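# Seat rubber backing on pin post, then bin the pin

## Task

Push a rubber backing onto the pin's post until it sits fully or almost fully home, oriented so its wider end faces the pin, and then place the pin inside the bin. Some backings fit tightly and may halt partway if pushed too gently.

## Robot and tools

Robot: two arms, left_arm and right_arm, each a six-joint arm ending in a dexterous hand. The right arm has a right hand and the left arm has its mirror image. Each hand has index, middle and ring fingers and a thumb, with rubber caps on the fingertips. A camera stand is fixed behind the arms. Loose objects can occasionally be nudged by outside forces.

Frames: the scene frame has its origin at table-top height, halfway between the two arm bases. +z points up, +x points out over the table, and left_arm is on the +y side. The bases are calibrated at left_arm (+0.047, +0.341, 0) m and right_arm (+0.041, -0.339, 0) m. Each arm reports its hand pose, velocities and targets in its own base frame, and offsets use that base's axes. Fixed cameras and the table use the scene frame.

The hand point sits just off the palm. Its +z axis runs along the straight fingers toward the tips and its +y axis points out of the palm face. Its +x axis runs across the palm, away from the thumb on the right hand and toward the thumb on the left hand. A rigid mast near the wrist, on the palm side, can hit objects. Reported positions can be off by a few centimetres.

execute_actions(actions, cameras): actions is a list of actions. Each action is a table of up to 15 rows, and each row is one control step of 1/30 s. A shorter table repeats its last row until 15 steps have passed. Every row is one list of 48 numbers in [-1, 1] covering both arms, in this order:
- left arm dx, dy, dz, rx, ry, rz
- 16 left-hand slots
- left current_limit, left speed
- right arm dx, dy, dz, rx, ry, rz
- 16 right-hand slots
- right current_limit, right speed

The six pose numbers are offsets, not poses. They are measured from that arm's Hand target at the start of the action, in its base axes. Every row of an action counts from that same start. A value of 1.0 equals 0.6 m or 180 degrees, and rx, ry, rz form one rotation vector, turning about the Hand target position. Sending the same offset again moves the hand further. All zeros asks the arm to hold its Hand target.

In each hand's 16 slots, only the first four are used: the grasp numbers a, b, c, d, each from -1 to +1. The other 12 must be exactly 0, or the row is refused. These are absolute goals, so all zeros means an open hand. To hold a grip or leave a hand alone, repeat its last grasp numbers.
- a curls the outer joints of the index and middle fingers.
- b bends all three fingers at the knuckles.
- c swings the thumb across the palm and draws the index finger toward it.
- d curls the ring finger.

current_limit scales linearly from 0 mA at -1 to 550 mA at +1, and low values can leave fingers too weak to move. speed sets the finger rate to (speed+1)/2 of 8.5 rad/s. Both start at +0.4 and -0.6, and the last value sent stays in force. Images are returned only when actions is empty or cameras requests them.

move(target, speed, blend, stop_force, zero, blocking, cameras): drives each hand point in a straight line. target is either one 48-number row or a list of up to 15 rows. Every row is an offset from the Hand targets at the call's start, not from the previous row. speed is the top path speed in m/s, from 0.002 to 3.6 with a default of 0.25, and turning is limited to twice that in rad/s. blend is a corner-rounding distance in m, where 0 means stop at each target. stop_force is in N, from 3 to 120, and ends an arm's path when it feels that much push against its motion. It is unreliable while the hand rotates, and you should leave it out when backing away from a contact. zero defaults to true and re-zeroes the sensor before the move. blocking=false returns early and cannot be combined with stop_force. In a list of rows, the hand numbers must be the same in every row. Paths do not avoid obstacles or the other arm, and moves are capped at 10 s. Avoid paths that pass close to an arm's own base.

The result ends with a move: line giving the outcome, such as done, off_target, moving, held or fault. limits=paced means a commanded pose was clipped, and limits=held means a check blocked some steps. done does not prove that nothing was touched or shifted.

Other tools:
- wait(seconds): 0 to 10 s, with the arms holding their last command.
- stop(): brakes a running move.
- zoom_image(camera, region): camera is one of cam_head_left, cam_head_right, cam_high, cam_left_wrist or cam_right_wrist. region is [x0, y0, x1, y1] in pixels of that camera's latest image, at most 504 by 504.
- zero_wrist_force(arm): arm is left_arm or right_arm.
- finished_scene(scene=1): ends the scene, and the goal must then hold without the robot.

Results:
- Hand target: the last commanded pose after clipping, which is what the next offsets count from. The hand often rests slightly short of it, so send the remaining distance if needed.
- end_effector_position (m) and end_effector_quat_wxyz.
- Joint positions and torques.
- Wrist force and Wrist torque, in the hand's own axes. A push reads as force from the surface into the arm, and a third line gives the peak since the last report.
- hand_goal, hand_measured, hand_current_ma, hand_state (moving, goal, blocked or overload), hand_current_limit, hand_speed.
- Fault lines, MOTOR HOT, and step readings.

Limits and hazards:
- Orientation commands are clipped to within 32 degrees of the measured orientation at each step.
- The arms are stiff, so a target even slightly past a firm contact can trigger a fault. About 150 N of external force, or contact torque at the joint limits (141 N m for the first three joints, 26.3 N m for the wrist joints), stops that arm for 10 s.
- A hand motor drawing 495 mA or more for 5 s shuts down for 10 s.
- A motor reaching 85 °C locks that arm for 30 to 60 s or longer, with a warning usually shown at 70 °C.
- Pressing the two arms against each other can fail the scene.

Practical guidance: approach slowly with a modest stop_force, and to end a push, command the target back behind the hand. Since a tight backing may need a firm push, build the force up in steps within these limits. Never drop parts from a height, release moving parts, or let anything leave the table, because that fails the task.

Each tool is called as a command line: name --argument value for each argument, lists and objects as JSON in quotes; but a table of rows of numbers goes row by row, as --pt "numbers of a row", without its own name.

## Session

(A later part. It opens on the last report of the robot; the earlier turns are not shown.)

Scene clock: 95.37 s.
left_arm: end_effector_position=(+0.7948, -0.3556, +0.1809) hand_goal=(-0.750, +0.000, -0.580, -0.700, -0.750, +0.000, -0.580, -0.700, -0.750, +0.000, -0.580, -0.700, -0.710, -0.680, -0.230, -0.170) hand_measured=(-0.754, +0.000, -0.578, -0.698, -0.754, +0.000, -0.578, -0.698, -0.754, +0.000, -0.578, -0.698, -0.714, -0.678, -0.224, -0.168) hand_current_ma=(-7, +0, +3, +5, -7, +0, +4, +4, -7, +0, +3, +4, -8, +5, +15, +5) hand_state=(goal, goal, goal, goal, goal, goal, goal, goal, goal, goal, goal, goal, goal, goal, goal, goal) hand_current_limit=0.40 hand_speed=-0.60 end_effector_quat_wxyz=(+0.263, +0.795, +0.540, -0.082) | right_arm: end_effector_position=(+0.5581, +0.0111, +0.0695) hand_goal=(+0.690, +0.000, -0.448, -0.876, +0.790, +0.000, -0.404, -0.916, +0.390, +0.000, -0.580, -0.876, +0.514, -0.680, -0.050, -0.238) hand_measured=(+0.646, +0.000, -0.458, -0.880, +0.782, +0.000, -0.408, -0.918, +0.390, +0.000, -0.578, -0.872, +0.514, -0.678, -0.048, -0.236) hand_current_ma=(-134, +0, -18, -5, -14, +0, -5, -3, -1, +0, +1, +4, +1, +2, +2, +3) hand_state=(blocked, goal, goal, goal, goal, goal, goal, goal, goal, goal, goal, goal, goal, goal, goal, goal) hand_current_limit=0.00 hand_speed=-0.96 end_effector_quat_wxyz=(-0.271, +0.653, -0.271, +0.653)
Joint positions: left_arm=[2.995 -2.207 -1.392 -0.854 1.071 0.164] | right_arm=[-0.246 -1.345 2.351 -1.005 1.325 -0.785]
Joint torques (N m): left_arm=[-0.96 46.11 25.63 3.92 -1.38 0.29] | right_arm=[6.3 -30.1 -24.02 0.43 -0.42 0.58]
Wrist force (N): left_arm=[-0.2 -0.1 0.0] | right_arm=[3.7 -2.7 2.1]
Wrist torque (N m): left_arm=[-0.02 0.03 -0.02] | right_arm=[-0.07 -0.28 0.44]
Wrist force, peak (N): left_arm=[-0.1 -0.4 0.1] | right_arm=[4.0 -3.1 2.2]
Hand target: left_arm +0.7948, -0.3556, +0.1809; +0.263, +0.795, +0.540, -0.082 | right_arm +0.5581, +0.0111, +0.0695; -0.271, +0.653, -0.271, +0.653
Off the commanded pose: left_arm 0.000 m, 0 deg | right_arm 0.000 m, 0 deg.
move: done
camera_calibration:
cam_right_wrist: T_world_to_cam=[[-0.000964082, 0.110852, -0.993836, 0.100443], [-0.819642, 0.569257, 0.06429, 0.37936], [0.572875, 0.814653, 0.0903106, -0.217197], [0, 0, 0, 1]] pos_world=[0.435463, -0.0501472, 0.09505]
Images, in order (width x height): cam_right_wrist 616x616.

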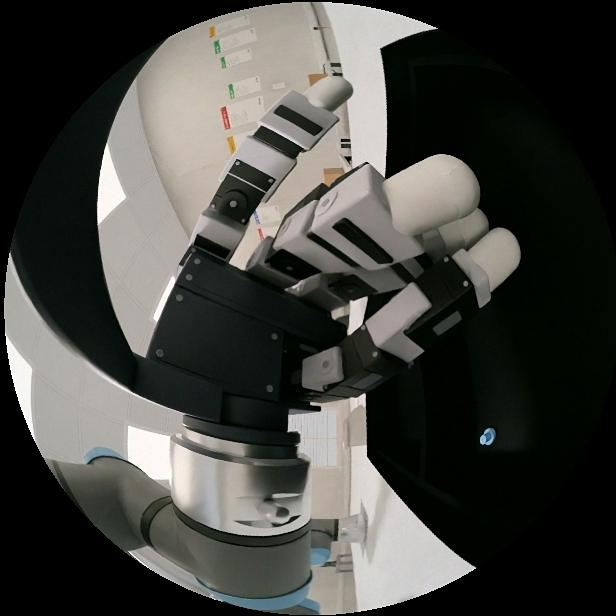

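move --target '[0,0,0,0,0,0,0,0,0,0,0,0,0,0,0,0,0,0,0,0,0,0,0.4,-0.6,0,0,0.05,0,0,0,0,0.88,0.72,0,0,0,0,0,0,0,0,0,0,0,0,0,0.0,-0.96]' --speed 0.04 --cameras '["cam_right_wrist","cam_high"]'

zoom_image --camera "cam_right_wrist" --region '[420, 160, 560, 300]'

Scene clock: 96.83 s.
left_arm: end_effector_position=(+0.7948, -0.3556, +0.1809) hand_goal=(-0.750, +0.000, -0.580, -0.700, -0.750, +0.000, -0.580, -0.700, -0.750, +0.000, -0.580, -0.700, -0.710, -0.680, -0.230, -0.170) hand_measured=(-0.754, +0.000, -0.578, -0.698, -0.754, +0.000, -0.578, -0.698, -0.754, +0.000, -0.578, -0.698, -0.714, -0.678, -0.224, -0.168) hand_current_ma=(-7, +0, +3, +5, -7, +0, +4, +4, -7, +0, +3, +4, -8, +5, +15, +5) hand_state=(goal, goal, goal, goal, goal, goal, goal, goal, goal, goal, goal, goal, goal, goal, goal, goal) hand_current_limit=0.40 hand_speed=-0.60 end_effector_quat_wxyz=(+0.263, +0.795, +0.540, -0.082) | right_arm: end_effector_position=(+0.5581, +0.0111, +0.0994) hand_goal=(+0.690, +0.000, -0.448, -0.876, +0.790, +0.000, -0.404, -0.916, +0.390, +0.000, -0.580, -0.876, +0.514, -0.680, -0.050, -0.238) hand_measured=(+0.672, +0.000, -0.456, -0.880, +0.782, +0.000, -0.408, -0.918, +0.390, +0.000, -0.578, -0.872, +0.512, -0.678, -0.054, -0.238) hand_current_ma=(-41, +0, -15, -5, -14, +0, -5, -3, -1, +0, +1, +4, -4, +1, -9, -1) hand_state=(goal, goal, goal, goal, goal, goal, goal, goal, goal, goal, goal, goal, goal, goal, goal, goal) hand_current_limit=0.00 hand_speed=-0.96 end_effector_quat_wxyz=(-0.271, +0.653, -0.271, +0.653)
Joint positions: left_arm=[2.995 -2.207 -1.392 -0.854 1.071 0.164] | right_arm=[-0.246 -1.425 2.326 -0.901 1.325 -0.785]
Joint torques (N m): left_arm=[-1.04 47.37 26.37 3.96 -1.41 0.4] | right_arm=[11.24 -29.09 -28.06 0.25 0.27 0.08]
Wrist force (N): left_arm=[0.0 -0.3 -0.1] | right_arm=[2.7 -2.0 1.3]
Wrist torque (N m): left_arm=[-0.04 0.00 0.00] | right_arm=[-0.08 -0.20 0.42]
Wrist force, peak (N): left_arm=[-0.2 -0.3 0.0] | right_arm=[4.0 -3.2 2.3]
Hand target: left_arm +0.7948, -0.3556, +0.1809; +0.263, +0.795, +0.540, -0.082 | right_arm +0.5581, +0.0111, +0.0995; -0.271, +0.653, -0.271, +0.653
Off the commanded pose: left_arm 0.000 m, 0 deg | right_arm 0.000 m, 0 deg.
move: done
camera_calibration:
cam_right_wrist: T_world_to_cam=[[-0.000907059, 0.110933, -0.993827, 0.130126], [-0.8196, 0.569318, 0.0642964, 0.377365], [0.572936, 0.814599, 0.0904042, -0.22002], [0, 0, 0, 1]] pos_world=[0.435463, -0.0500473, 0.12495]
Images, in order (width x height): cam_high 504x504, cam_right_wrist 616x616.

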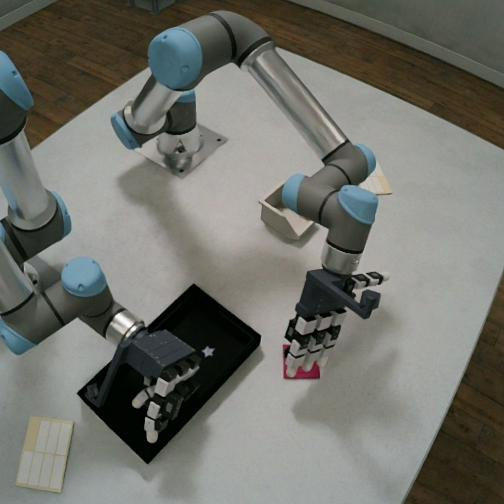

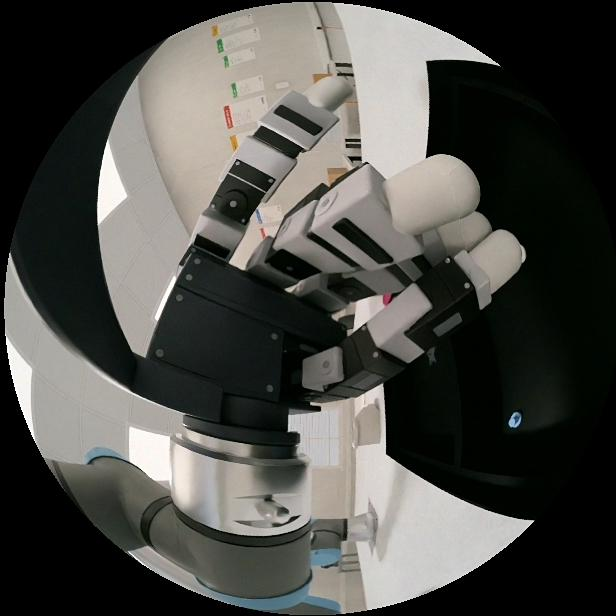

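Scaled by 3.600 from the camera's 616x616 image, which has a finer 880x880 frame.

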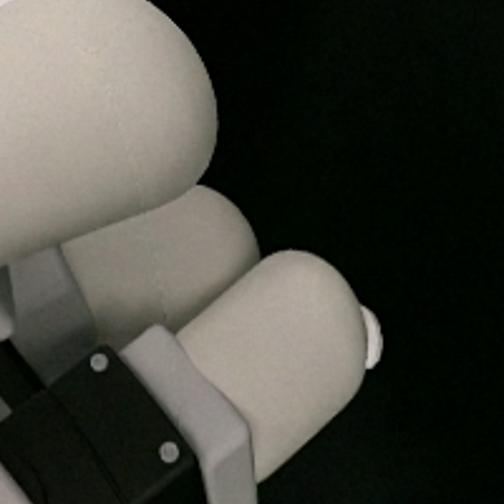

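move --target '[0,0,0,0,0,0,0,0,0,0,0,0,0,0,0,0,0,0,0,0,0,0,0.4,-0.6,-0.012,0.0115,0,0,0,0,0,0.8,0.72,0,0,0,0,0,0,0,0,0,0,0,0,0,0.4,-0.8]' --speed 0.08 --cameras '["cam_right_wrist"]'

zoom_image --camera "cam_right_wrist" --region '[420, 160, 560, 300]'

Scene clock: 99.93 s.
left_arm: end_effector_position=(+0.7948, -0.3556, +0.1809) hand_goal=(-0.750, +0.000, -0.580, -0.700, -0.750, +0.000, -0.580, -0.700, -0.750, +0.000, -0.580, -0.700, -0.710, -0.680, -0.230, -0.170) hand_measured=(-0.754, +0.000, -0.578, -0.698, -0.754, +0.000, -0.578, -0.698, -0.754, +0.000, -0.578, -0.698, -0.714, -0.678, -0.224, -0.168) hand_current_ma=(-7, +0, +3, +5, -7, +0, +4, +4, -7, +0, +3, +4, -8, +5, +15, +5) hand_state=(goal, goal, goal, goal, goal, goal, goal, goal, goal, goal, goal, goal, goal, goal, goal, goal) hand_current_limit=0.40 hand_speed=-0.60 end_effector_quat_wxyz=(+0.263, +0.795, +0.540, -0.082) | right_arm: end_effector_position=(+0.5509, +0.0179, +0.0995) hand_goal=(+0.582, +0.000, -0.424, -0.860, +0.650, +0.000, -0.420, -0.916, +0.270, +0.000, -0.580, -0.860, +0.514, -0.680, -0.050, -0.222) hand_measured=(+0.584, +0.000, -0.428, -0.862, +0.652, +0.000, -0.418, -0.918, +0.278, +0.000, -0.578, -0.862, +0.512, -0.678, -0.054, -0.224) hand_current_ma=(+3, +0, -5, -4, +2, +0, +2, -3, +13, +0, +1, -4, -4, +1, -8, -4) hand_state=(goal, goal, goal, goal, goal, goal, goal, goal, goal, goal, goal, goal, goal, goal, goal, goal) hand_current_limit=0.40 hand_speed=-0.80 end_effector_quat_wxyz=(-0.271, +0.653, -0.271, +0.653)
Joint positions: left_arm=[2.995 -2.207 -1.392 -0.854 1.071 0.164] | right_arm=[-0.229 -1.437 2.342 -0.904 1.341 -0.785]
Joint torques (N m): left_arm=[-1.2 47.27 25.91 4.02 -1.62 0.48] | right_arm=[12.24 -28.47 -0.41 -3.49 0.9 -0.92]
Wrist force (N): left_arm=[-0.1 -0.2 0.0] | right_arm=[3.0 -2.1 1.5]
Wrist torque (N m): left_arm=[-0.02 0.01 -0.01] | right_arm=[-0.11 -0.25 0.43]
Wrist force, peak (N): left_arm=[-0.2 -0.4 -0.2] | right_arm=[3.2 -2.1 1.6]
Hand target: left_arm +0.7948, -0.3556, +0.1809; +0.263, +0.795, +0.540, -0.082 | right_arm +0.5509, +0.0180, +0.0995; -0.271, +0.653, -0.271, +0.653
Off the commanded pose: left_arm 0.000 m, 0 deg | right_arm 0.000 m, 0 deg.
move: done
camera_calibration:
cam_right_wrist: T_world_to_cam=[[-0.000964082, 0.110852, -0.993836, 0.129486], [-0.819642, 0.569257, 0.06429, 0.367602], [0.572875, 0.814653, 0.0903106, -0.221403], [0, 0, 0, 1]] pos_world=[0.428263, -0.0432472, 0.12505]
Images, in order (width x height): cam_right_wrist 616x616.

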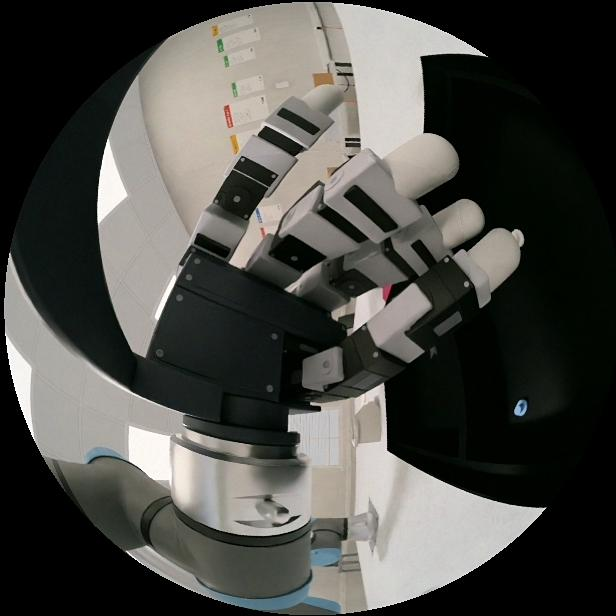

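Scaled by 3.600 from the camera's 616x616 image, which has a finer 880x880 frame.

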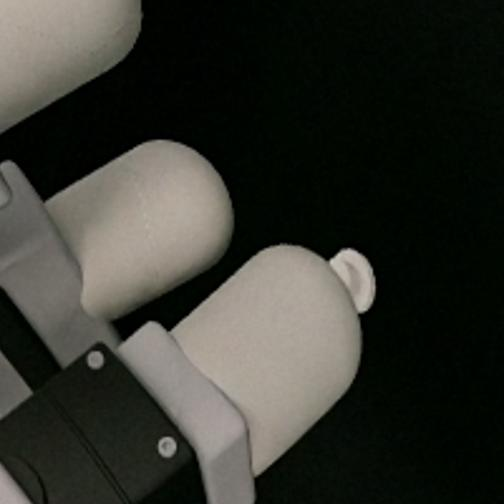

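move --target '[0,0,0,0,0,0,0,0,0,0,0,0,0,0,0,0,0,0,0,0,0,0,0.4,-0.6,0,0,-0.04,0,0,0,0,0.8,0.72,0,0,0,0,0,0,0,0,0,0,0,0,0,0.4,-0.8]' --speed 0.04

move --target '[0,0,0,0,0,0,0,0,0,0,0,0,0,0,0,0,0,0,0,0,0,0,0.4,-0.6,0,0,-0.02,0,0,0,0,0.8,0.72,0,0,0,0,0,0,0,0,0,0,0,0,0,0.4,-0.8]' --speed 0.01 --stop_force 4 --cameras '["cam_right_wrist"]'

zoom_image --camera "cam_right_wrist" --region '[420, 160, 560, 300]'

Scene clock: 101.33 s.
left_arm: end_effector_position=(+0.7948, -0.3556, +0.1809) hand_goal=(-0.750, +0.000, -0.580, -0.700, -0.750, +0.000, -0.580, -0.700, -0.750, +0.000, -0.580, -0.700, -0.710, -0.680, -0.230, -0.170) hand_measured=(-0.754, +0.000, -0.578, -0.698, -0.754, +0.000, -0.578, -0.698, -0.754, +0.000, -0.578, -0.698, -0.714, -0.678, -0.224, -0.168) hand_current_ma=(-7, +0, +3, +5, -7, +0, +4, +4, -7, +0, +3, +4, -8, +5, +15, +5) hand_state=(goal, goal, goal, goal, goal, goal, goal, goal, goal, goal, goal, goal, goal, goal, goal, goal) hand_current_limit=0.40 hand_speed=-0.60 end_effector_quat_wxyz=(+0.263, +0.795, +0.540, -0.082) | right_arm: end_effector_position=(+0.5509, +0.0180, +0.0755) hand_goal=(+0.582, +0.000, -0.424, -0.860, +0.650, +0.000, -0.420, -0.916, +0.270, +0.000, -0.580, -0.860, +0.514, -0.680, -0.050, -0.222) hand_measured=(+0.584, +0.000, -0.428, -0.862, +0.652, +0.000, -0.418, -0.918, +0.278, +0.000, -0.578, -0.862, +0.512, -0.678, -0.054, -0.224) hand_current_ma=(+3, +0, -5, -4, +2, +0, +2, -3, +13, +0, +1, -4, -4, +1, -8, -4) hand_state=(goal, goal, goal, goal, goal, goal, goal, goal, goal, goal, goal, goal, goal, goal, goal, goal) hand_current_limit=0.40 hand_speed=-0.80 end_effector_quat_wxyz=(-0.271, +0.653, -0.271, +0.653)
Joint positions: left_arm=[2.995 -2.207 -1.392 -0.854 1.071 0.164] | right_arm=[-0.229 -1.373 2.363 -0.989 1.341 -0.785]
Joint torques (N m): left_arm=[-0.48 47.18 26.16 3.97 -1.44 0.45] | right_arm=[6.69 -15.56 1.18 -3.74 -0.53 -0.73]
Wrist force (N): left_arm=[0.0 -0.3 0.0] | right_arm=[3.1 -2.0 1.4]
Wrist torque (N m): left_arm=[-0.04 0.00 0.00] | right_arm=[-0.09 -0.27 0.46]
Wrist force, peak (N): left_arm=[0.1 -0.4 -0.1] | right_arm=[3.3 -2.0 1.5]
Hand target: left_arm +0.7948, -0.3556, +0.1809; +0.263, +0.795, +0.540, -0.082 | right_arm +0.5509, +0.0180, +0.0755; -0.271, +0.653, -0.271, +0.653
Off the commanded pose: left_arm 0.000 m, 0 deg | right_arm 0.000 m, 0 deg.
move: done

Scene clock: 103.27 s.
left_arm: end_effector_position=(+0.7948, -0.3556, +0.1809) hand_goal=(-0.750, +0.000, -0.580, -0.700, -0.750, +0.000, -0.580, -0.700, -0.750, +0.000, -0.580, -0.700, -0.710, -0.680, -0.230, -0.170) hand_measured=(-0.754, +0.000, -0.578, -0.698, -0.754, +0.000, -0.578, -0.698, -0.754, +0.000, -0.578, -0.698, -0.714, -0.678, -0.224, -0.168) hand_current_ma=(-7, +0, +3, +5, -7, +0, +4, +4, -7, +0, +3, +4, -8, +5, +15, +5) hand_state=(goal, goal, goal, goal, goal, goal, goal, goal, goal, goal, goal, goal, goal, goal, goal, goal) hand_current_limit=0.40 hand_speed=-0.60 end_effector_quat_wxyz=(+0.263, +0.795, +0.540, -0.082) | right_arm: end_effector_position=(+0.5509, +0.0180, +0.0695) hand_goal=(+0.582, +0.000, -0.424, -0.860, +0.650, +0.000, -0.420, -0.916, +0.270, +0.000, -0.580, -0.860, +0.514, -0.680, -0.050, -0.222) hand_measured=(+0.578, +0.000, -0.428, -0.862, +0.652, +0.000, -0.418, -0.918, +0.278, +0.000, -0.578, -0.862, +0.514, -0.678, -0.052, -0.224) hand_current_ma=(-6, +0, -5, -4, +2, +0, +2, -3, +13, +0, +1, -4, +0, +1, -5, -3) hand_state=(goal, goal, goal, goal, goal, goal, goal, goal, goal, goal, goal, goal, goal, goal, goal, goal) hand_current_limit=0.40 hand_speed=-0.80 end_effector_quat_wxyz=(-0.271, +0.653, -0.271, +0.653)
Joint positions: left_arm=[2.995 -2.207 -1.392 -0.854 1.071 0.164] | right_arm=[-0.229 -1.356 2.367 -1.01 1.341 -0.785]
Joint torques (N m): left_arm=[-1.24 46.55 26.66 4.12 -1.45 0.57] | right_arm=[6.23 -30.47 -25.95 0.27 -0.3 0.77]
Wrist force (N): left_arm=[-0.1 -0.1 -0.1] | right_arm=[3.2 -2.2 1.4]
Wrist torque (N m): left_arm=[-0.01 0.02 -0.01] | right_arm=[-0.13 -0.28 0.43]
Wrist force, peak (N): left_arm=[-0.2 -0.4 0.0] | right_arm=[4.1 -6.8 1.1]
Hand target: left_arm +0.7948, -0.3556, +0.1809; +0.263, +0.795, +0.540, -0.082 | right_arm +0.5509, +0.0180, +0.0695; -0.271, +0.653, -0.271, +0.653 (not the last commanded pose)
Off the commanded pose: left_arm 0.000 m, 0 deg | right_arm 0.006 m, 0 deg.
move: contact (right_arm)
camera_calibration:
cam_right_wrist: T_world_to_cam=[[-0.000964082, 0.110852, -0.993836, 0.0997705], [-0.819642, 0.569257, 0.06429, 0.369524], [0.572875, 0.814653, 0.0903106, -0.218703], [0, 0, 0, 1]] pos_world=[0.428263, -0.0432472, 0.09515]
Images, in order (width x height): cam_right_wrist 616x616.

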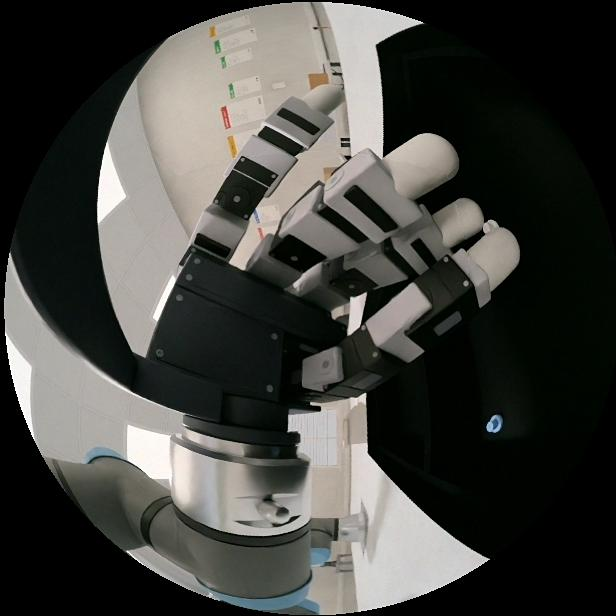

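Scaled by 3.600 from the camera's 616x616 image, which has a finer 880x880 frame.

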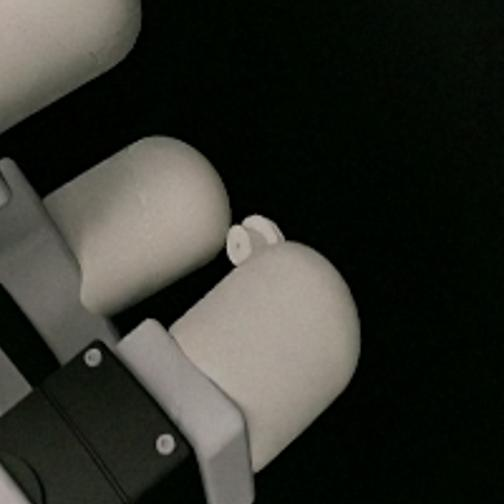

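move --target '[0,0,0,0,0,0,0,0,0,0,0,0,0,0,0,0,0,0,0,0,0,0,0.4,-0.6,0,0,-0.0008,0,0,0,0,0.88,0.72,0,0,0,0,0,0,0,0,0,0,0,0,0,0.0,-0.96]' --speed 0.02 --cameras '["cam_right_wrist"]'

zoom_image --camera "cam_right_wrist" --region '[420, 160, 560, 300]'

Scene clock: 106.37 s.
left_arm: end_effector_position=(+0.7948, -0.3556, +0.1809) hand_goal=(-0.750, +0.000, -0.580, -0.700, -0.750, +0.000, -0.580, -0.700, -0.750, +0.000, -0.580, -0.700, -0.710, -0.680, -0.230, -0.170) hand_measured=(-0.754, +0.000, -0.578, -0.698, -0.754, +0.000, -0.578, -0.698, -0.754, +0.000, -0.578, -0.698, -0.714, -0.678, -0.224, -0.168) hand_current_ma=(-7, +0, +3, +5, -7, +0, +4, +4, -7, +0, +3, +4, -8, +5, +15, +5) hand_state=(goal, goal, goal, goal, goal, goal, goal, goal, goal, goal, goal, goal, goal, goal, goal, goal) hand_current_limit=0.40 hand_speed=-0.60 end_effector_quat_wxyz=(+0.263, +0.795, +0.540, -0.082) | right_arm: end_effector_position=(+0.5509, +0.0180, +0.0690) hand_goal=(+0.690, +0.000, -0.448, -0.876, +0.790, +0.000, -0.404, -0.916, +0.390, +0.000, -0.580, -0.876, +0.514, -0.680, -0.050, -0.238) hand_measured=(+0.648, +0.000, -0.458, -0.880, +0.782, +0.000, -0.408, -0.918, +0.390, +0.000, -0.578, -0.872, +0.514, -0.678, -0.048, -0.234) hand_current_ma=(-128, +0, -17, -6, -14, +0, -5, -3, -1, +0, +1, +4, +1, +1, +3, +7) hand_state=(blocked, goal, goal, goal, goal, goal, goal, goal, goal, goal, goal, goal, goal, goal, goal, goal) hand_current_limit=0.00 hand_speed=-0.96 end_effector_quat_wxyz=(-0.271, +0.653, -0.271, +0.653)
Joint positions: left_arm=[2.995 -2.207 -1.392 -0.854 1.071 0.164] | right_arm=[-0.229 -1.355 2.367 -1.012 1.341 -0.785]
Joint torques (N m): left_arm=[-0.66 46.82 25.45 4.07 -1.48 0.5] | right_arm=[5.93 -13.97 4.37 -3.07 -0.61 -0.29]
Wrist force (N): left_arm=[-0.3 -0.1 0.0] | right_arm=[4.0 -7.2 1.8]
Wrist torque (N m): left_arm=[-0.01 0.04 -0.02] | right_arm=[-0.50 -0.31 0.47]
Wrist force, peak (N): left_arm=[-0.3 -0.4 -0.1] | right_arm=[4.3 -7.4 1.5]
Hand target: left_arm +0.7948, -0.3556, +0.1809; +0.263, +0.795, +0.540, -0.082 | right_arm +0.5509, +0.0180, +0.0690; -0.271, +0.653, -0.271, +0.653
Off the commanded pose: left_arm 0.000 m, 0 deg | right_arm 0.000 m, 0 deg.
move: done
camera_calibration:
cam_right_wrist: T_world_to_cam=[[-0.000964082, 0.110852, -0.993836, 0.0992736], [-0.819642, 0.569257, 0.06429, 0.369557], [0.572875, 0.814653, 0.0903106, -0.218658], [0, 0, 0, 1]] pos_world=[0.428263, -0.0432472, 0.09465]
Images, in order (width x height): cam_right_wrist 616x616.

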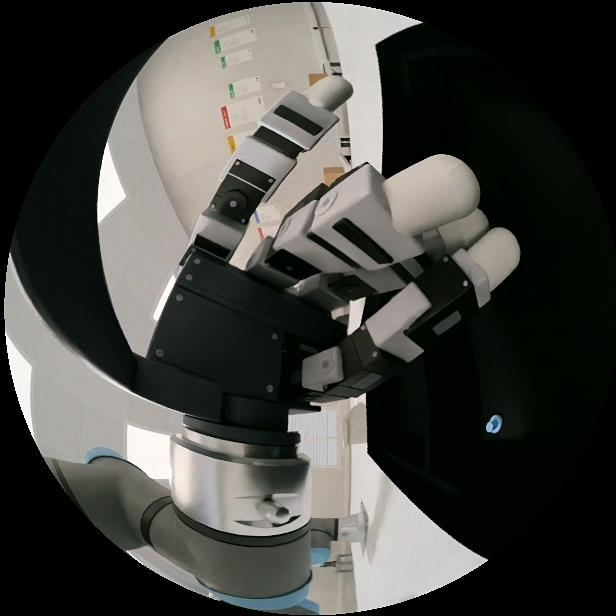

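Scaled by 3.600 from the camera's 616x616 image, which has a finer 880x880 frame.

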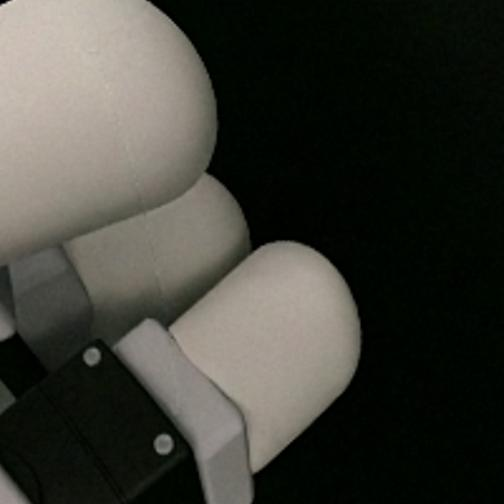

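move --target '[0,0,0,0,0,0,0,0,0,0,0,0,0,0,0,0,0,0,0,0,0,0,0.4,-0.6,0,0,0.004,0,0,0,0,0.88,0.72,0,0,0,0,0,0,0,0,0,0,0,0,0,0.0,-0.96]' --speed 0.01 --cameras '["cam_right_wrist"]'

zoom_image --camera "cam_right_wrist" --region '[420, 160, 560, 300]'

Scene clock: 107.53 s.
left_arm: end_effector_position=(+0.7948, -0.3556, +0.1809) hand_goal=(-0.750, +0.000, -0.580, -0.700, -0.750, +0.000, -0.580, -0.700, -0.750, +0.000, -0.580, -0.700, -0.710, -0.680, -0.230, -0.170) hand_measured=(-0.754, +0.000, -0.578, -0.698, -0.754, +0.000, -0.578, -0.698, -0.754, +0.000, -0.578, -0.698, -0.714, -0.678, -0.224, -0.168) hand_current_ma=(-7, +0, +3, +5, -7, +0, +4, +4, -7, +0, +3, +4, -8, +5, +15, +5) hand_state=(goal, goal, goal, goal, goal, goal, goal, goal, goal, goal, goal, goal, goal, goal, goal, goal) hand_current_limit=0.40 hand_speed=-0.60 end_effector_quat_wxyz=(+0.263, +0.795, +0.540, -0.082) | right_arm: end_effector_position=(+0.5509, +0.0180, +0.0714) hand_goal=(+0.690, +0.000, -0.448, -0.876, +0.790, +0.000, -0.404, -0.916, +0.390, +0.000, -0.580, -0.876, +0.514, -0.680, -0.050, -0.238) hand_measured=(+0.672, +0.000, -0.458, -0.880, +0.782, +0.000, -0.408, -0.918, +0.390, +0.000, -0.578, -0.872, +0.512, -0.678, -0.054, -0.238) hand_current_ma=(-42, +0, -17, -6, -14, +0, -5, -3, -1, +0, +1, +4, -4, +1, -9, -1) hand_state=(goal, goal, goal, goal, goal, goal, goal, goal, goal, goal, goal, goal, goal, goal, goal, goal) hand_current_limit=0.00 hand_speed=-0.96 end_effector_quat_wxyz=(-0.271, +0.653, -0.271, +0.653)
Joint positions: left_arm=[2.995 -2.207 -1.392 -0.854 1.071 0.164] | right_arm=[-0.229 -1.362 2.366 -1.004 1.341 -0.785]
Joint torques (N m): left_arm=[-0.84 47.28 26.22 4.01 -1.52 0.48] | right_arm=[5.4 -30.71 -26.6 0.46 -0.66 -0.67]
Wrist force (N): left_arm=[0.0 -0.3 -0.2] | right_arm=[3.1 -1.8 1.6]
Wrist torque (N m): left_arm=[-0.02 0.01 0.00] | right_arm=[-0.07 -0.26 0.45]
Wrist force, peak (N): left_arm=[-0.1 -0.5 0.0] | right_arm=[4.4 -7.4 1.9]
Hand target: left_arm +0.7948, -0.3556, +0.1809; +0.263, +0.795, +0.540, -0.082 | right_arm +0.5509, +0.0180, +0.0714; -0.271, +0.653, -0.271, +0.653
Off the commanded pose: left_arm 0.000 m, 0 deg | right_arm 0.000 m, 0 deg.
move: done
camera_calibration:
cam_right_wrist: T_world_to_cam=[[-0.000964082, 0.110852, -0.993836, 0.101559], [-0.819642, 0.569257, 0.06429, 0.369409], [0.572875, 0.814653, 0.0903106, -0.218865], [0, 0, 0, 1]] pos_world=[0.428263, -0.0432472, 0.09695]
Images, in order (width x height): cam_right_wrist 616x616.

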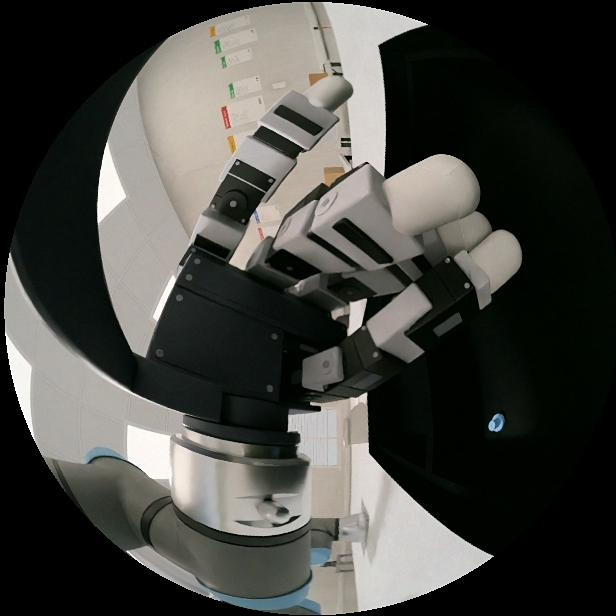

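Scaled by 3.600 from the camera's 616x616 image, which has a finer 880x880 frame.

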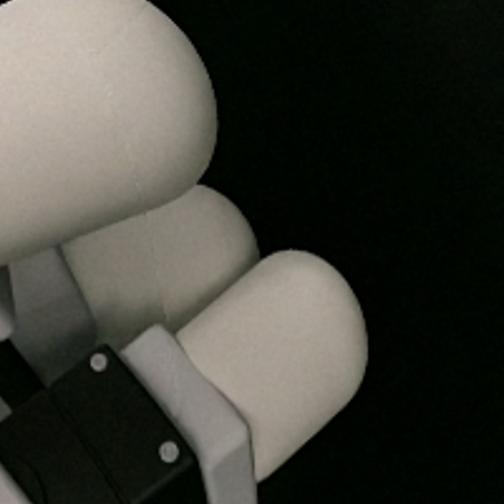

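move --target '[0,0,0,0,0,0,0,0,0,0,0,0,0,0,0,0,0,0,0,0,0,0,0.4,-0.6,0,0,0.047,0,0,0,0,0.8,0.72,0,0,0,0,0,0,0,0,0,0,0,0,0,0.4,-0.8]' --speed 0.1 --cameras '["cam_right_wrist"]'

zoom_image --camera "cam_right_wrist" --region '[420, 160, 560, 300]'

Scene clock: 109.03 s.
left_arm: end_effector_position=(+0.7948, -0.3556, +0.1809) hand_goal=(-0.750, +0.000, -0.580, -0.700, -0.750, +0.000, -0.580, -0.700, -0.750, +0.000, -0.580, -0.700, -0.710, -0.680, -0.230, -0.170) hand_measured=(-0.754, +0.000, -0.578, -0.698, -0.754, +0.000, -0.578, -0.698, -0.754, +0.000, -0.578, -0.698, -0.714, -0.678, -0.224, -0.168) hand_current_ma=(-7, +0, +3, +5, -7, +0, +4, +4, -7, +0, +3, +4, -8, +5, +15, +5) hand_state=(goal, goal, goal, goal, goal, goal, goal, goal, goal, goal, goal, goal, goal, goal, goal, goal) hand_current_limit=0.40 hand_speed=-0.60 end_effector_quat_wxyz=(+0.263, +0.795, +0.540, -0.082) | right_arm: end_effector_position=(+0.5509, +0.0180, +0.0996) hand_goal=(+0.582, +0.000, -0.424, -0.860, +0.650, +0.000, -0.420, -0.916, +0.270, +0.000, -0.580, -0.860, +0.514, -0.680, -0.050, -0.222) hand_measured=(+0.584, +0.000, -0.428, -0.862, +0.652, +0.000, -0.418, -0.918, +0.278, +0.000, -0.578, -0.862, +0.510, -0.678, -0.054, -0.224) hand_current_ma=(+3, +0, -5, -4, +2, +0, +2, -3, +14, +0, +1, -4, -4, +1, -8, -4) hand_state=(goal, goal, goal, goal, goal, goal, goal, goal, goal, goal, goal, goal, goal, goal, goal, goal) hand_current_limit=0.40 hand_speed=-0.80 end_effector_quat_wxyz=(-0.271, +0.653, -0.271, +0.653)
Joint positions: left_arm=[2.995 -2.207 -1.392 -0.854 1.071 0.164] | right_arm=[-0.229 -1.438 2.342 -0.904 1.341 -0.785]
Joint torques (N m): left_arm=[-0.54 46.9 26.75 4.09 -1.6 0.58] | right_arm=[6.79 -27.6 -27.9 0.24 -0.82 0.12]
Wrist force (N): left_arm=[0.0 -0.1 -0.1] | right_arm=[3.1 -1.8 1.4]
Wrist torque (N m): left_arm=[-0.02 0.00 0.00] | right_arm=[-0.05 -0.26 0.45]
Wrist force, peak (N): left_arm=[0.0 -0.4 0.1] | right_arm=[3.3 -2.4 1.4]
Hand target: left_arm +0.7948, -0.3556, +0.1809; +0.263, +0.795, +0.540, -0.082 | right_arm +0.5509, +0.0180, +0.0996; -0.271, +0.653, -0.271, +0.653
Off the commanded pose: left_arm 0.000 m, 0 deg | right_arm 0.000 m, 0 deg.
move: done
camera_calibration:
cam_right_wrist: T_world_to_cam=[[-0.000907059, 0.110933, -0.993827, 0.129552], [-0.8196, 0.569318, 0.0642964, 0.367522], [0.572936, 0.814599, 0.0904042, -0.221534], [0, 0, 0, 1]] pos_world=[0.428263, -0.0431473, 0.12515]
Images, in order (width x height): cam_right_wrist 616x616.

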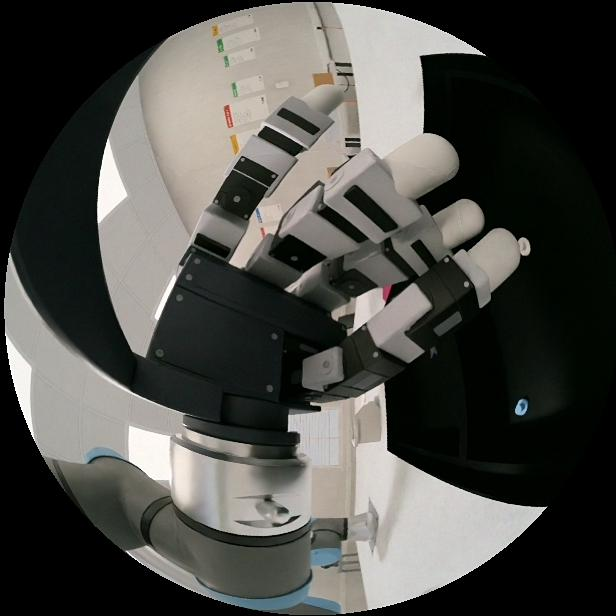

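Scaled by 3.600 from the camera's 616x616 image, which has a finer 880x880 frame.

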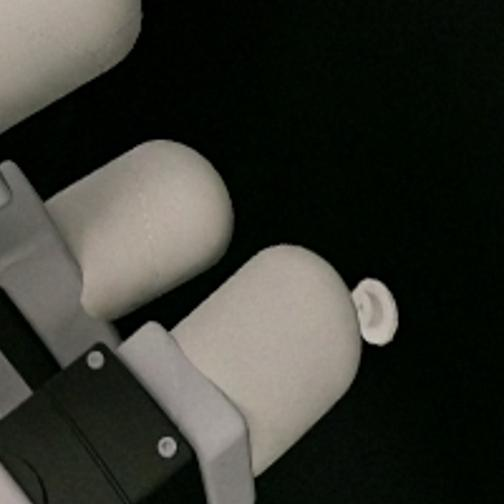

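move --target '[0,0,0,0,0,0,0,0,0,0,0,0,0,0,0,0,0,0,0,0,0,0,0.4,-0.6,-0.009,-0.0025,-0.035,0,0,0,0,0.8,0.72,0,0,0,0,0,0,0,0,0,0,0,0,0,0.4,-0.8]' --speed 0.08 --cameras '["cam_right_wrist"]'

zoom_image --camera "cam_right_wrist" --region '[420, 160, 560, 300]'

move --target '[0,0,0,0,0,0,0,0,0,0,0,0,0,0,0,0,0,0,0,0,0,0,0.4,-0.6,0,0,-0.025,0,0,0,0,0.8,0.72,0,0,0,0,0,0,0,0,0,0,0,0,0,0.4,-0.8]' --speed 0.01 --stop_force 3 --cameras '["cam_right_wrist"]'

zoom_image --camera "cam_right_wrist" --region '[420, 160, 560, 300]'

Scene clock: 113.77 s.
left_arm: end_effector_position=(+0.7948, -0.3556, +0.1809) hand_goal=(-0.750, +0.000, -0.580, -0.700, -0.750, +0.000, -0.580, -0.700, -0.750, +0.000, -0.580, -0.700, -0.710, -0.680, -0.230, -0.170) hand_measured=(-0.754, +0.000, -0.578, -0.698, -0.754, +0.000, -0.578, -0.698, -0.754, +0.000, -0.578, -0.698, -0.714, -0.678, -0.224, -0.168) hand_current_ma=(-7, +0, +3, +5, -7, +0, +4, +4, -7, +0, +3, +4, -8, +5, +15, +5) hand_state=(goal, goal, goal, goal, goal, goal, goal, goal, goal, goal, goal, goal, goal, goal, goal, goal) hand_current_limit=0.40 hand_speed=-0.60 end_effector_quat_wxyz=(+0.263, +0.795, +0.540, -0.082) | right_arm: end_effector_position=(+0.5455, +0.0165, +0.0787) hand_goal=(+0.582, +0.000, -0.424, -0.860, +0.650, +0.000, -0.420, -0.916, +0.270, +0.000, -0.580, -0.860, +0.514, -0.680, -0.050, -0.222) hand_measured=(+0.584, +0.000, -0.428, -0.862, +0.652, +0.000, -0.418, -0.918, +0.278, +0.000, -0.578, -0.862, +0.510, -0.678, -0.054, -0.224) hand_current_ma=(+3, +0, -5, -4, +2, +0, +2, -3, +13, +0, +1, -4, -4, +1, -8, -4) hand_state=(goal, goal, goal, goal, goal, goal, goal, goal, goal, goal, goal, goal, goal, goal, goal, goal) hand_current_limit=0.40 hand_speed=-0.80 end_effector_quat_wxyz=(-0.271, +0.653, -0.271, +0.653)
Joint positions: left_arm=[2.995 -2.207 -1.392 -0.854 1.071 0.164] | right_arm=[-0.238 -1.394 2.376 -0.982 1.332 -0.785]
Joint torques (N m): left_arm=[-0.97 46.91 26.03 4.15 -1.63 0.63] | right_arm=[-12.35 -13.67 1.15 -3.6 -1.35 1.07]
Wrist force (N): left_arm=[0.0 -0.1 0.0] | right_arm=[3.1 -1.9 1.5]
Wrist torque (N m): left_arm=[-0.02 0.00 0.00] | right_arm=[-0.10 -0.27 0.46]
Wrist force, peak (N): left_arm=[0.0 -0.5 -0.2] | right_arm=[3.1 -2.6 1.7]
Hand target: left_arm +0.7948, -0.3556, +0.1809; +0.263, +0.795, +0.540, -0.082 | right_arm +0.5455, +0.0165, +0.0786; -0.271, +0.653, -0.271, +0.653
Off the commanded pose: left_arm 0.000 m, 0 deg | right_arm 0.000 m, 0 deg.
move: done
camera_calibration:
cam_right_wrist: T_world_to_cam=[[-0.000940707, 0.110715, -0.993852, 0.108961], [-0.819638, 0.569273, 0.0641927, 0.365377], [0.57288, 0.81466, 0.0902106, -0.215201], [0, 0, 0, 1]] pos_world=[0.422863, -0.0447475, 0.10425]
Images, in order (width x height): cam_right_wrist 616x616.

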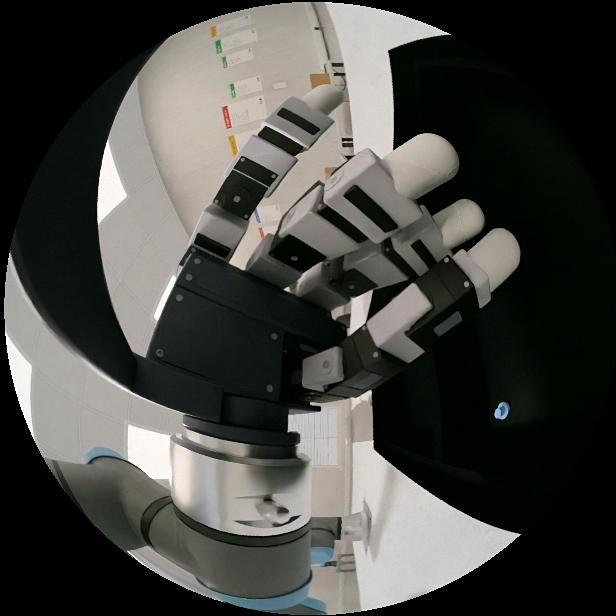

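Scaled by 3.600 from the camera's 616x616 image, which has a finer 880x880 frame.

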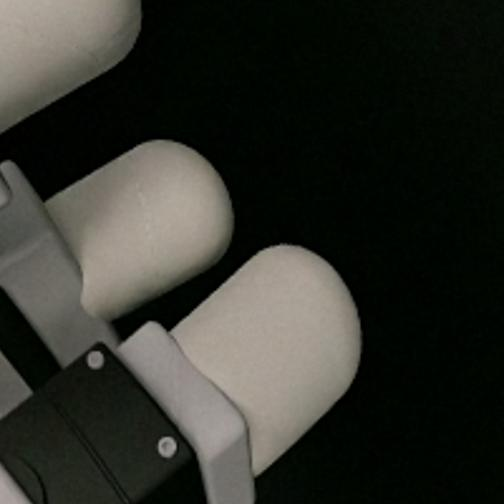

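Scene clock: 116.00 s.
left_arm: end_effector_position=(+0.7948, -0.3556, +0.1809) hand_goal=(-0.750, +0.000, -0.580, -0.700, -0.750, +0.000, -0.580, -0.700, -0.750, +0.000, -0.580, -0.700, -0.710, -0.680, -0.230, -0.170) hand_measured=(-0.754, +0.000, -0.578, -0.698, -0.754, +0.000, -0.578, -0.698, -0.754, +0.000, -0.578, -0.698, -0.714, -0.678, -0.224, -0.168) hand_current_ma=(-7, +0, +3, +5, -7, +0, +4, +4, -7, +0, +3, +4, -8, +5, +15, +5) hand_state=(goal, goal, goal, goal, goal, goal, goal, goal, goal, goal, goal, goal, goal, goal, goal, goal) hand_current_limit=0.40 hand_speed=-0.60 end_effector_quat_wxyz=(+0.263, +0.795, +0.540, -0.082) | right_arm: end_effector_position=(+0.5455, +0.0165, +0.0695) hand_goal=(+0.582, +0.000, -0.424, -0.860, +0.650, +0.000, -0.420, -0.916, +0.270, +0.000, -0.580, -0.860, +0.514, -0.680, -0.050, -0.222) hand_measured=(+0.584, +0.000, -0.428, -0.862, +0.652, +0.000, -0.418, -0.918, +0.278, +0.000, -0.578, -0.862, +0.514, -0.678, -0.052, -0.224) hand_current_ma=(+3, +0, -5, -4, +2, +0, +2, -3, +13, +0, +1, -4, +0, +1, -3, -3) hand_state=(goal, goal, goal, goal, goal, goal, goal, goal, goal, goal, goal, goal, goal, goal, goal, goal) hand_current_limit=0.40 hand_speed=-0.80 end_effector_quat_wxyz=(-0.271, +0.653, -0.271, +0.653)
Joint positions: left_arm=[2.995 -2.207 -1.392 -0.854 1.071 0.164] | right_arm=[-0.238 -1.367 2.383 -1.015 1.332 -0.785]
Joint torques (N m): left_arm=[-0.64 46.57 26.4 4.17 -1.56 0.6] | right_arm=[-9.62 -29.75 -25.75 0.18 0.75 1.08]
Wrist force (N): left_arm=[-0.1 -0.3 -0.2] | right_arm=[3.1 -2.1 1.2]
Wrist torque (N m): left_arm=[-0.03 0.01 -0.01] | right_arm=[-0.11 -0.26 0.44]
Wrist force, peak (N): left_arm=[-0.2 -0.4 -0.2] | right_arm=[3.9 -6.1 0.7]
Hand target: left_arm +0.7948, -0.3556, +0.1809; +0.263, +0.795, +0.540, -0.082 | right_arm +0.5455, +0.0165, +0.0695; -0.271, +0.653, -0.271, +0.653 (not the last commanded pose)
Off the commanded pose: left_arm 0.000 m, 0 deg | right_arm 0.006 m, 0 deg.
move: contact (right_arm)
camera_calibration:
cam_right_wrist: T_world_to_cam=[[-0.000964082, 0.110852, -0.993836, 0.0998322], [-0.819642, 0.569257, 0.06429, 0.365959], [0.572875, 0.814653, 0.0903106, -0.214378], [0, 0, 0, 1]] pos_world=[0.422863, -0.0447472, 0.09505]
Images, in order (width x height): cam_right_wrist 616x616.

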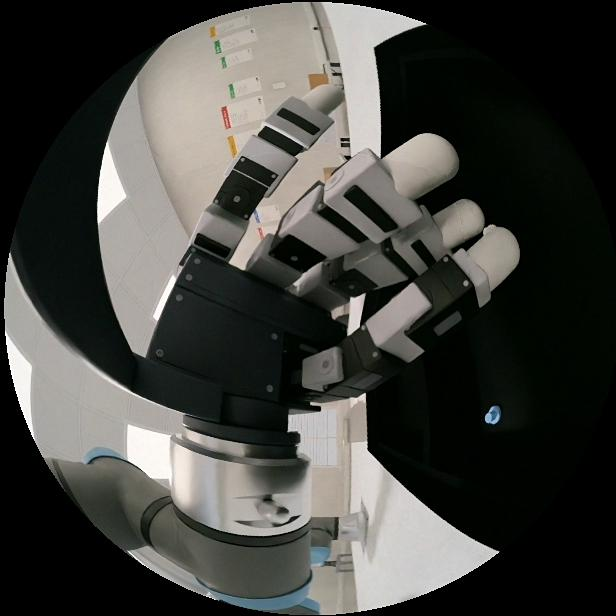

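Scaled by 3.600 from the camera's 616x616 image, which has a finer 880x880 frame.

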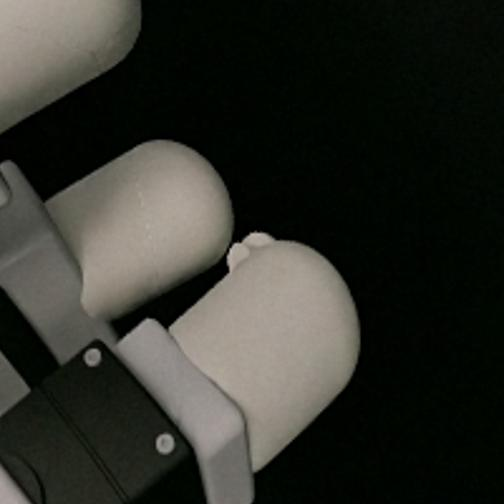

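move --target '[0,0,0,0,0,0,0,0,0,0,0,0,0,0,0,0,0,0,0,0,0,0,0.4,-0.6,0,0,-0.0008,0,0,0,0,0.98,0.72,0,0,0,0,0,0,0,0,0,0,0,0,0,0.5,-0.95]' --speed 0.02 --cameras '["cam_right_wrist"]'

zoom_image --camera "cam_right_wrist" --region '[420, 160, 560, 300]'

move --target '[0,0,0,0,0,0,0,0,0,0,0,0,0,0,0,0,0,0,0,0,0,0,0.4,-0.6,0,0,0.004,0,0,0,0,0.98,0.72,0,0,0,0,0,0,0,0,0,0,0,0,0,0.5,-0.95]' --speed 0.006

Scene clock: 121.30 s.
left_arm: end_effector_position=(+0.7948, -0.3556, +0.1809) hand_goal=(-0.750, +0.000, -0.580, -0.700, -0.750, +0.000, -0.580, -0.700, -0.750, +0.000, -0.580, -0.700, -0.710, -0.680, -0.230, -0.170) hand_measured=(-0.754, +0.000, -0.578, -0.698, -0.754, +0.000, -0.578, -0.698, -0.754, +0.000, -0.578, -0.698, -0.714, -0.678, -0.224, -0.168) hand_current_ma=(-7, +0, +3, +5, -7, +0, +4, +4, -7, +0, +3, +4, -8, +5, +15, +5) hand_state=(goal, goal, goal, goal, goal, goal, goal, goal, goal, goal, goal, goal, goal, goal, goal, goal) hand_current_limit=0.40 hand_speed=-0.60 end_effector_quat_wxyz=(+0.263, +0.795, +0.540, -0.082) | right_arm: end_effector_position=(+0.5455, +0.0165, +0.0690) hand_goal=(+0.824, +0.000, -0.478, -0.896, +0.964, +0.000, -0.384, -0.916, +0.540, +0.000, -0.580, -0.896, +0.514, -0.680, -0.050, -0.258) hand_measured=(+0.720, +0.008, -0.508, -0.910, +0.954, +0.000, -0.388, -0.918, +0.538, +0.000, -0.578, -0.894, +0.518, -0.678, -0.050, -0.256) hand_current_ma=(-409, +13, -74, -31, -23, +0, -5, -3, -3, +0, +1, +4, +6, +1, +0, +2) hand_state=(blocked, goal, blocked, goal, goal, goal, goal, goal, goal, goal, goal, goal, goal, goal, goal, goal) hand_current_limit=0.50 hand_speed=-0.95 end_effector_quat_wxyz=(-0.271, +0.653, -0.271, +0.653)
Joint positions: left_arm=[2.995 -2.207 -1.392 -0.854 1.071 0.164] | right_arm=[-0.238 -1.366 2.383 -1.017 1.332 -0.785]
Joint torques (N m): left_arm=[-0.41 46.58 26.29 4.18 -1.68 0.62] | right_arm=[2.13 -13.37 4.24 -2.21 0.7 -0.6]
Wrist force (N): left_arm=[0.0 -0.3 0.1] | right_arm=[4.4 -4.9 2.9]
Wrist torque (N m): left_arm=[-0.05 0.01 0.00] | right_arm=[-0.25 -0.28 0.40]
Wrist force, peak (N): left_arm=[-0.2 -0.4 -0.3] | right_arm=[4.5 -7.2 2.4]
Hand target: left_arm +0.7948, -0.3556, +0.1809; +0.263, +0.795, +0.540, -0.082 | right_arm +0.5455, +0.0165, +0.0690; -0.271, +0.653, -0.271, +0.653
Off the commanded pose: left_arm 0.000 m, 0 deg | right_arm 0.000 m, 0 deg.
move: done
camera_calibration:
cam_right_wrist: T_world_to_cam=[[-0.000964662, 0.110853, -0.993836, 0.0994349], [-0.819596, 0.569323, 0.0642978, 0.365967], [0.572941, 0.814606, 0.0903051, -0.214372], [0, 0, 0, 1]] pos_world=[0.422863, -0.0447474, 0.09465]
Images, in order (width x height): cam_right_wrist 616x616.

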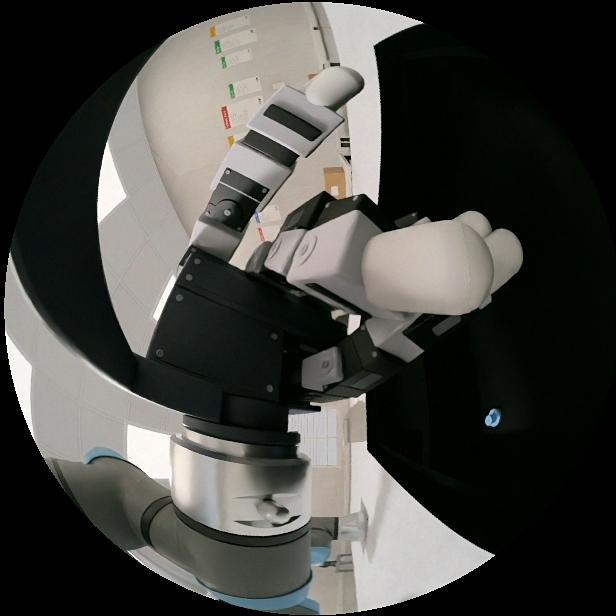

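Scaled by 3.600 from the camera's 616x616 image, which has a finer 880x880 frame.

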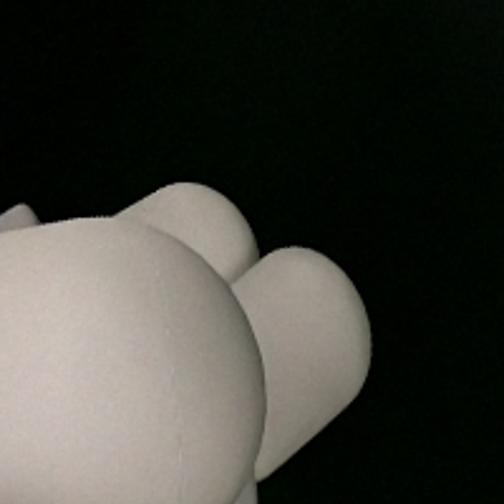

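Scene clock: 122.03 s.
left_arm: end_effector_position=(+0.7948, -0.3556, +0.1809) hand_goal=(-0.750, +0.000, -0.580, -0.700, -0.750, +0.000, -0.580, -0.700, -0.750, +0.000, -0.580, -0.700, -0.710, -0.680, -0.230, -0.170) hand_measured=(-0.754, +0.000, -0.578, -0.698, -0.754, +0.000, -0.578, -0.698, -0.754, +0.000, -0.578, -0.698, -0.714, -0.678, -0.224, -0.168) hand_current_ma=(-7, +0, +3, +5, -7, +0, +4, +4, -7, +0, +3, +4, -8, +5, +15, +5) hand_state=(goal, goal, goal, goal, goal, goal, goal, goal, goal, goal, goal, goal, goal, goal, goal, goal) hand_current_limit=0.40 hand_speed=-0.60 end_effector_quat_wxyz=(+0.263, +0.795, +0.540, -0.082) | right_arm: end_effector_position=(+0.5455, +0.0165, +0.0713) hand_goal=(+0.824, +0.000, -0.478, -0.896, +0.964, +0.000, -0.384, -0.916, +0.540, +0.000, -0.580, -0.896, +0.514, -0.680, -0.050, -0.258) hand_measured=(+0.736, +0.000, -0.508, -0.910, +0.954, +0.000, -0.388, -0.918, +0.538, +0.000, -0.578, -0.894, +0.512, -0.678, -0.064, -0.262) hand_current_ma=(-324, +0, -74, -31, -23, +0, -5, -3, -3, +0, +1, +4, -3, +1, -40, -9) hand_state=(blocked, goal, blocked, goal, goal, goal, goal, goal, goal, goal, goal, goal, goal, goal, goal, goal) hand_current_limit=0.50 hand_speed=-0.95 end_effector_quat_wxyz=(-0.271, +0.653, -0.271, +0.653)
Joint positions: left_arm=[2.995 -2.207 -1.392 -0.854 1.071 0.164] | right_arm=[-0.238 -1.373 2.381 -1.008 1.332 -0.785]
Joint torques (N m): left_arm=[-0.83 46.8 26.44 4.29 -1.75 0.55] | right_arm=[3.98 -29.16 -26.4 0.3 0.52 -0.72]
Wrist force (N): left_arm=[-0.3 -0.3 -0.1] | right_arm=[3.1 -2.0 1.5]
Wrist torque (N m): left_arm=[-0.03 0.04 -0.02] | right_arm=[-0.06 -0.22 0.45]
Wrist force, peak (N): left_arm=[0.1 -0.4 -0.2] | right_arm=[5.0 -5.3 2.6]
Hand target: left_arm +0.7948, -0.3556, +0.1809; +0.263, +0.795, +0.540, -0.082 | right_arm +0.5455, +0.0165, +0.0714; -0.271, +0.653, -0.271, +0.653
Off the commanded pose: left_arm 0.000 m, 0 deg | right_arm 0.000 m, 0 deg.
move: done

execute_actions --actions '[]' --cameras '["cam_right_wrist"]'

zoom_image --camera "cam_right_wrist" --region '[400, 120, 560, 280]'

Scene clock: 123.33 s.
left_arm: end_effector_position=(+0.7948, -0.3556, +0.1809) hand_goal=(-0.750, +0.000, -0.580, -0.700, -0.750, +0.000, -0.580, -0.700, -0.750, +0.000, -0.580, -0.700, -0.710, -0.680, -0.230, -0.170) hand_measured=(-0.754, +0.000, -0.578, -0.698, -0.754, +0.000, -0.578, -0.698, -0.754, +0.000, -0.578, -0.698, -0.714, -0.678, -0.224, -0.168) hand_current_ma=(-7, +0, +3, +5, -7, +0, +4, +4, -7, +0, +3, +4, -8, +5, +15, +5) hand_state=(goal, goal, goal, goal, goal, goal, goal, goal, goal, goal, goal, goal, goal, goal, goal, goal) hand_current_limit=0.40 hand_speed=-0.60 end_effector_quat_wxyz=(+0.263, +0.795, +0.540, -0.082) | right_arm: end_effector_position=(+0.5455, +0.0165, +0.0714) hand_goal=(+0.824, +0.000, -0.478, -0.896, +0.964, +0.000, -0.384, -0.916, +0.540, +0.000, -0.580, -0.896, +0.514, -0.680, -0.050, -0.258) hand_measured=(+0.738, +0.000, -0.508, -0.910, +0.954, +0.000, -0.388, -0.918, +0.538, +0.000, -0.578, -0.894, +0.512, -0.678, -0.064, -0.262) hand_current_ma=(-324, +0, -74, -31, -23, +0, -5, -3, -3, +0, +1, +4, -4, +1, -40, -9) hand_state=(blocked, goal, blocked, goal, goal, goal, goal, goal, goal, goal, goal, goal, goal, goal, goal, goal) hand_current_limit=0.50 hand_speed=-0.95 end_effector_quat_wxyz=(-0.271, +0.653, -0.271, +0.653)
Joint positions: left_arm=[2.995 -2.207 -1.392 -0.854 1.071 0.164] | right_arm=[-0.238 -1.373 2.381 -1.008 1.332 -0.785]
Joint velocities: within noise
Joint torques (N m): left_arm=[-0.88 47.13 27.13 4.19 -1.68 0.62] | right_arm=[7.33 -29.4 -25.48 0.23 0.57 -0.93]
Motor temperatures (°C): left_arm=[27 27 34 42 42 40] | right_arm=[38 34 37 39 41 41]
Wrist force (N): left_arm=[0.1 -0.2 0.1] | right_arm=[3.3 -2.1 1.6]
Wrist torque (N m): left_arm=[-0.03 -0.02 0.01] | right_arm=[-0.09 -0.26 0.45]
Wrist force, peak (N): left_arm=[-0.3 -0.3 -0.1] | right_arm=[3.5 -2.1 1.6]
Hand target: left_arm +0.7948, -0.3556, +0.1809; +0.263, +0.795, +0.540, -0.082 | right_arm +0.5455, +0.0165, +0.0714; -0.271, +0.653, -0.271, +0.653
Off the commanded pose: left_arm 0.000 m, 0 deg | right_arm 0.000 m, 0 deg.
camera_calibration:
cam_right_wrist: T_world_to_cam=[[-0.000964662, 0.110853, -0.993836, 0.10182], [-0.819596, 0.569323, 0.0642978, 0.365813], [0.572941, 0.814606, 0.0903051, -0.214588], [0, 0, 0, 1]] pos_world=[0.422863, -0.0447474, 0.09705]
Images, in order (width x height): cam_right_wrist 616x616.

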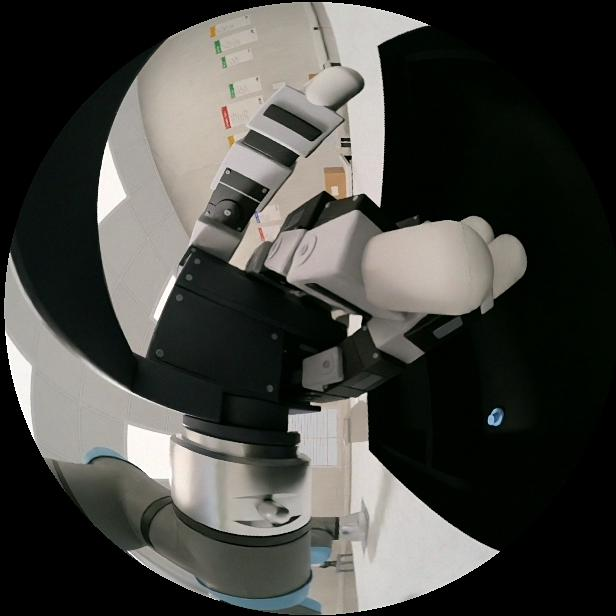

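Scaled by 3.150 from the camera's 616x616 image, which has a finer 880x880 frame.

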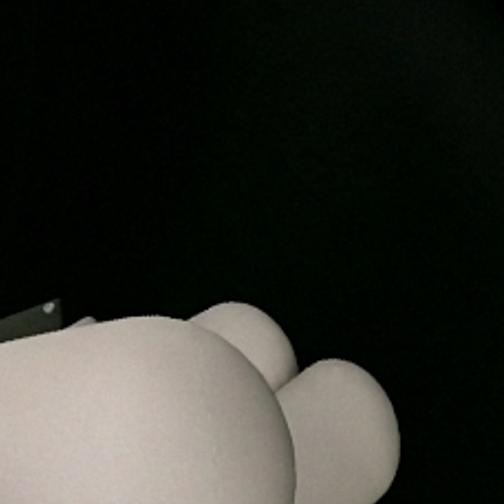

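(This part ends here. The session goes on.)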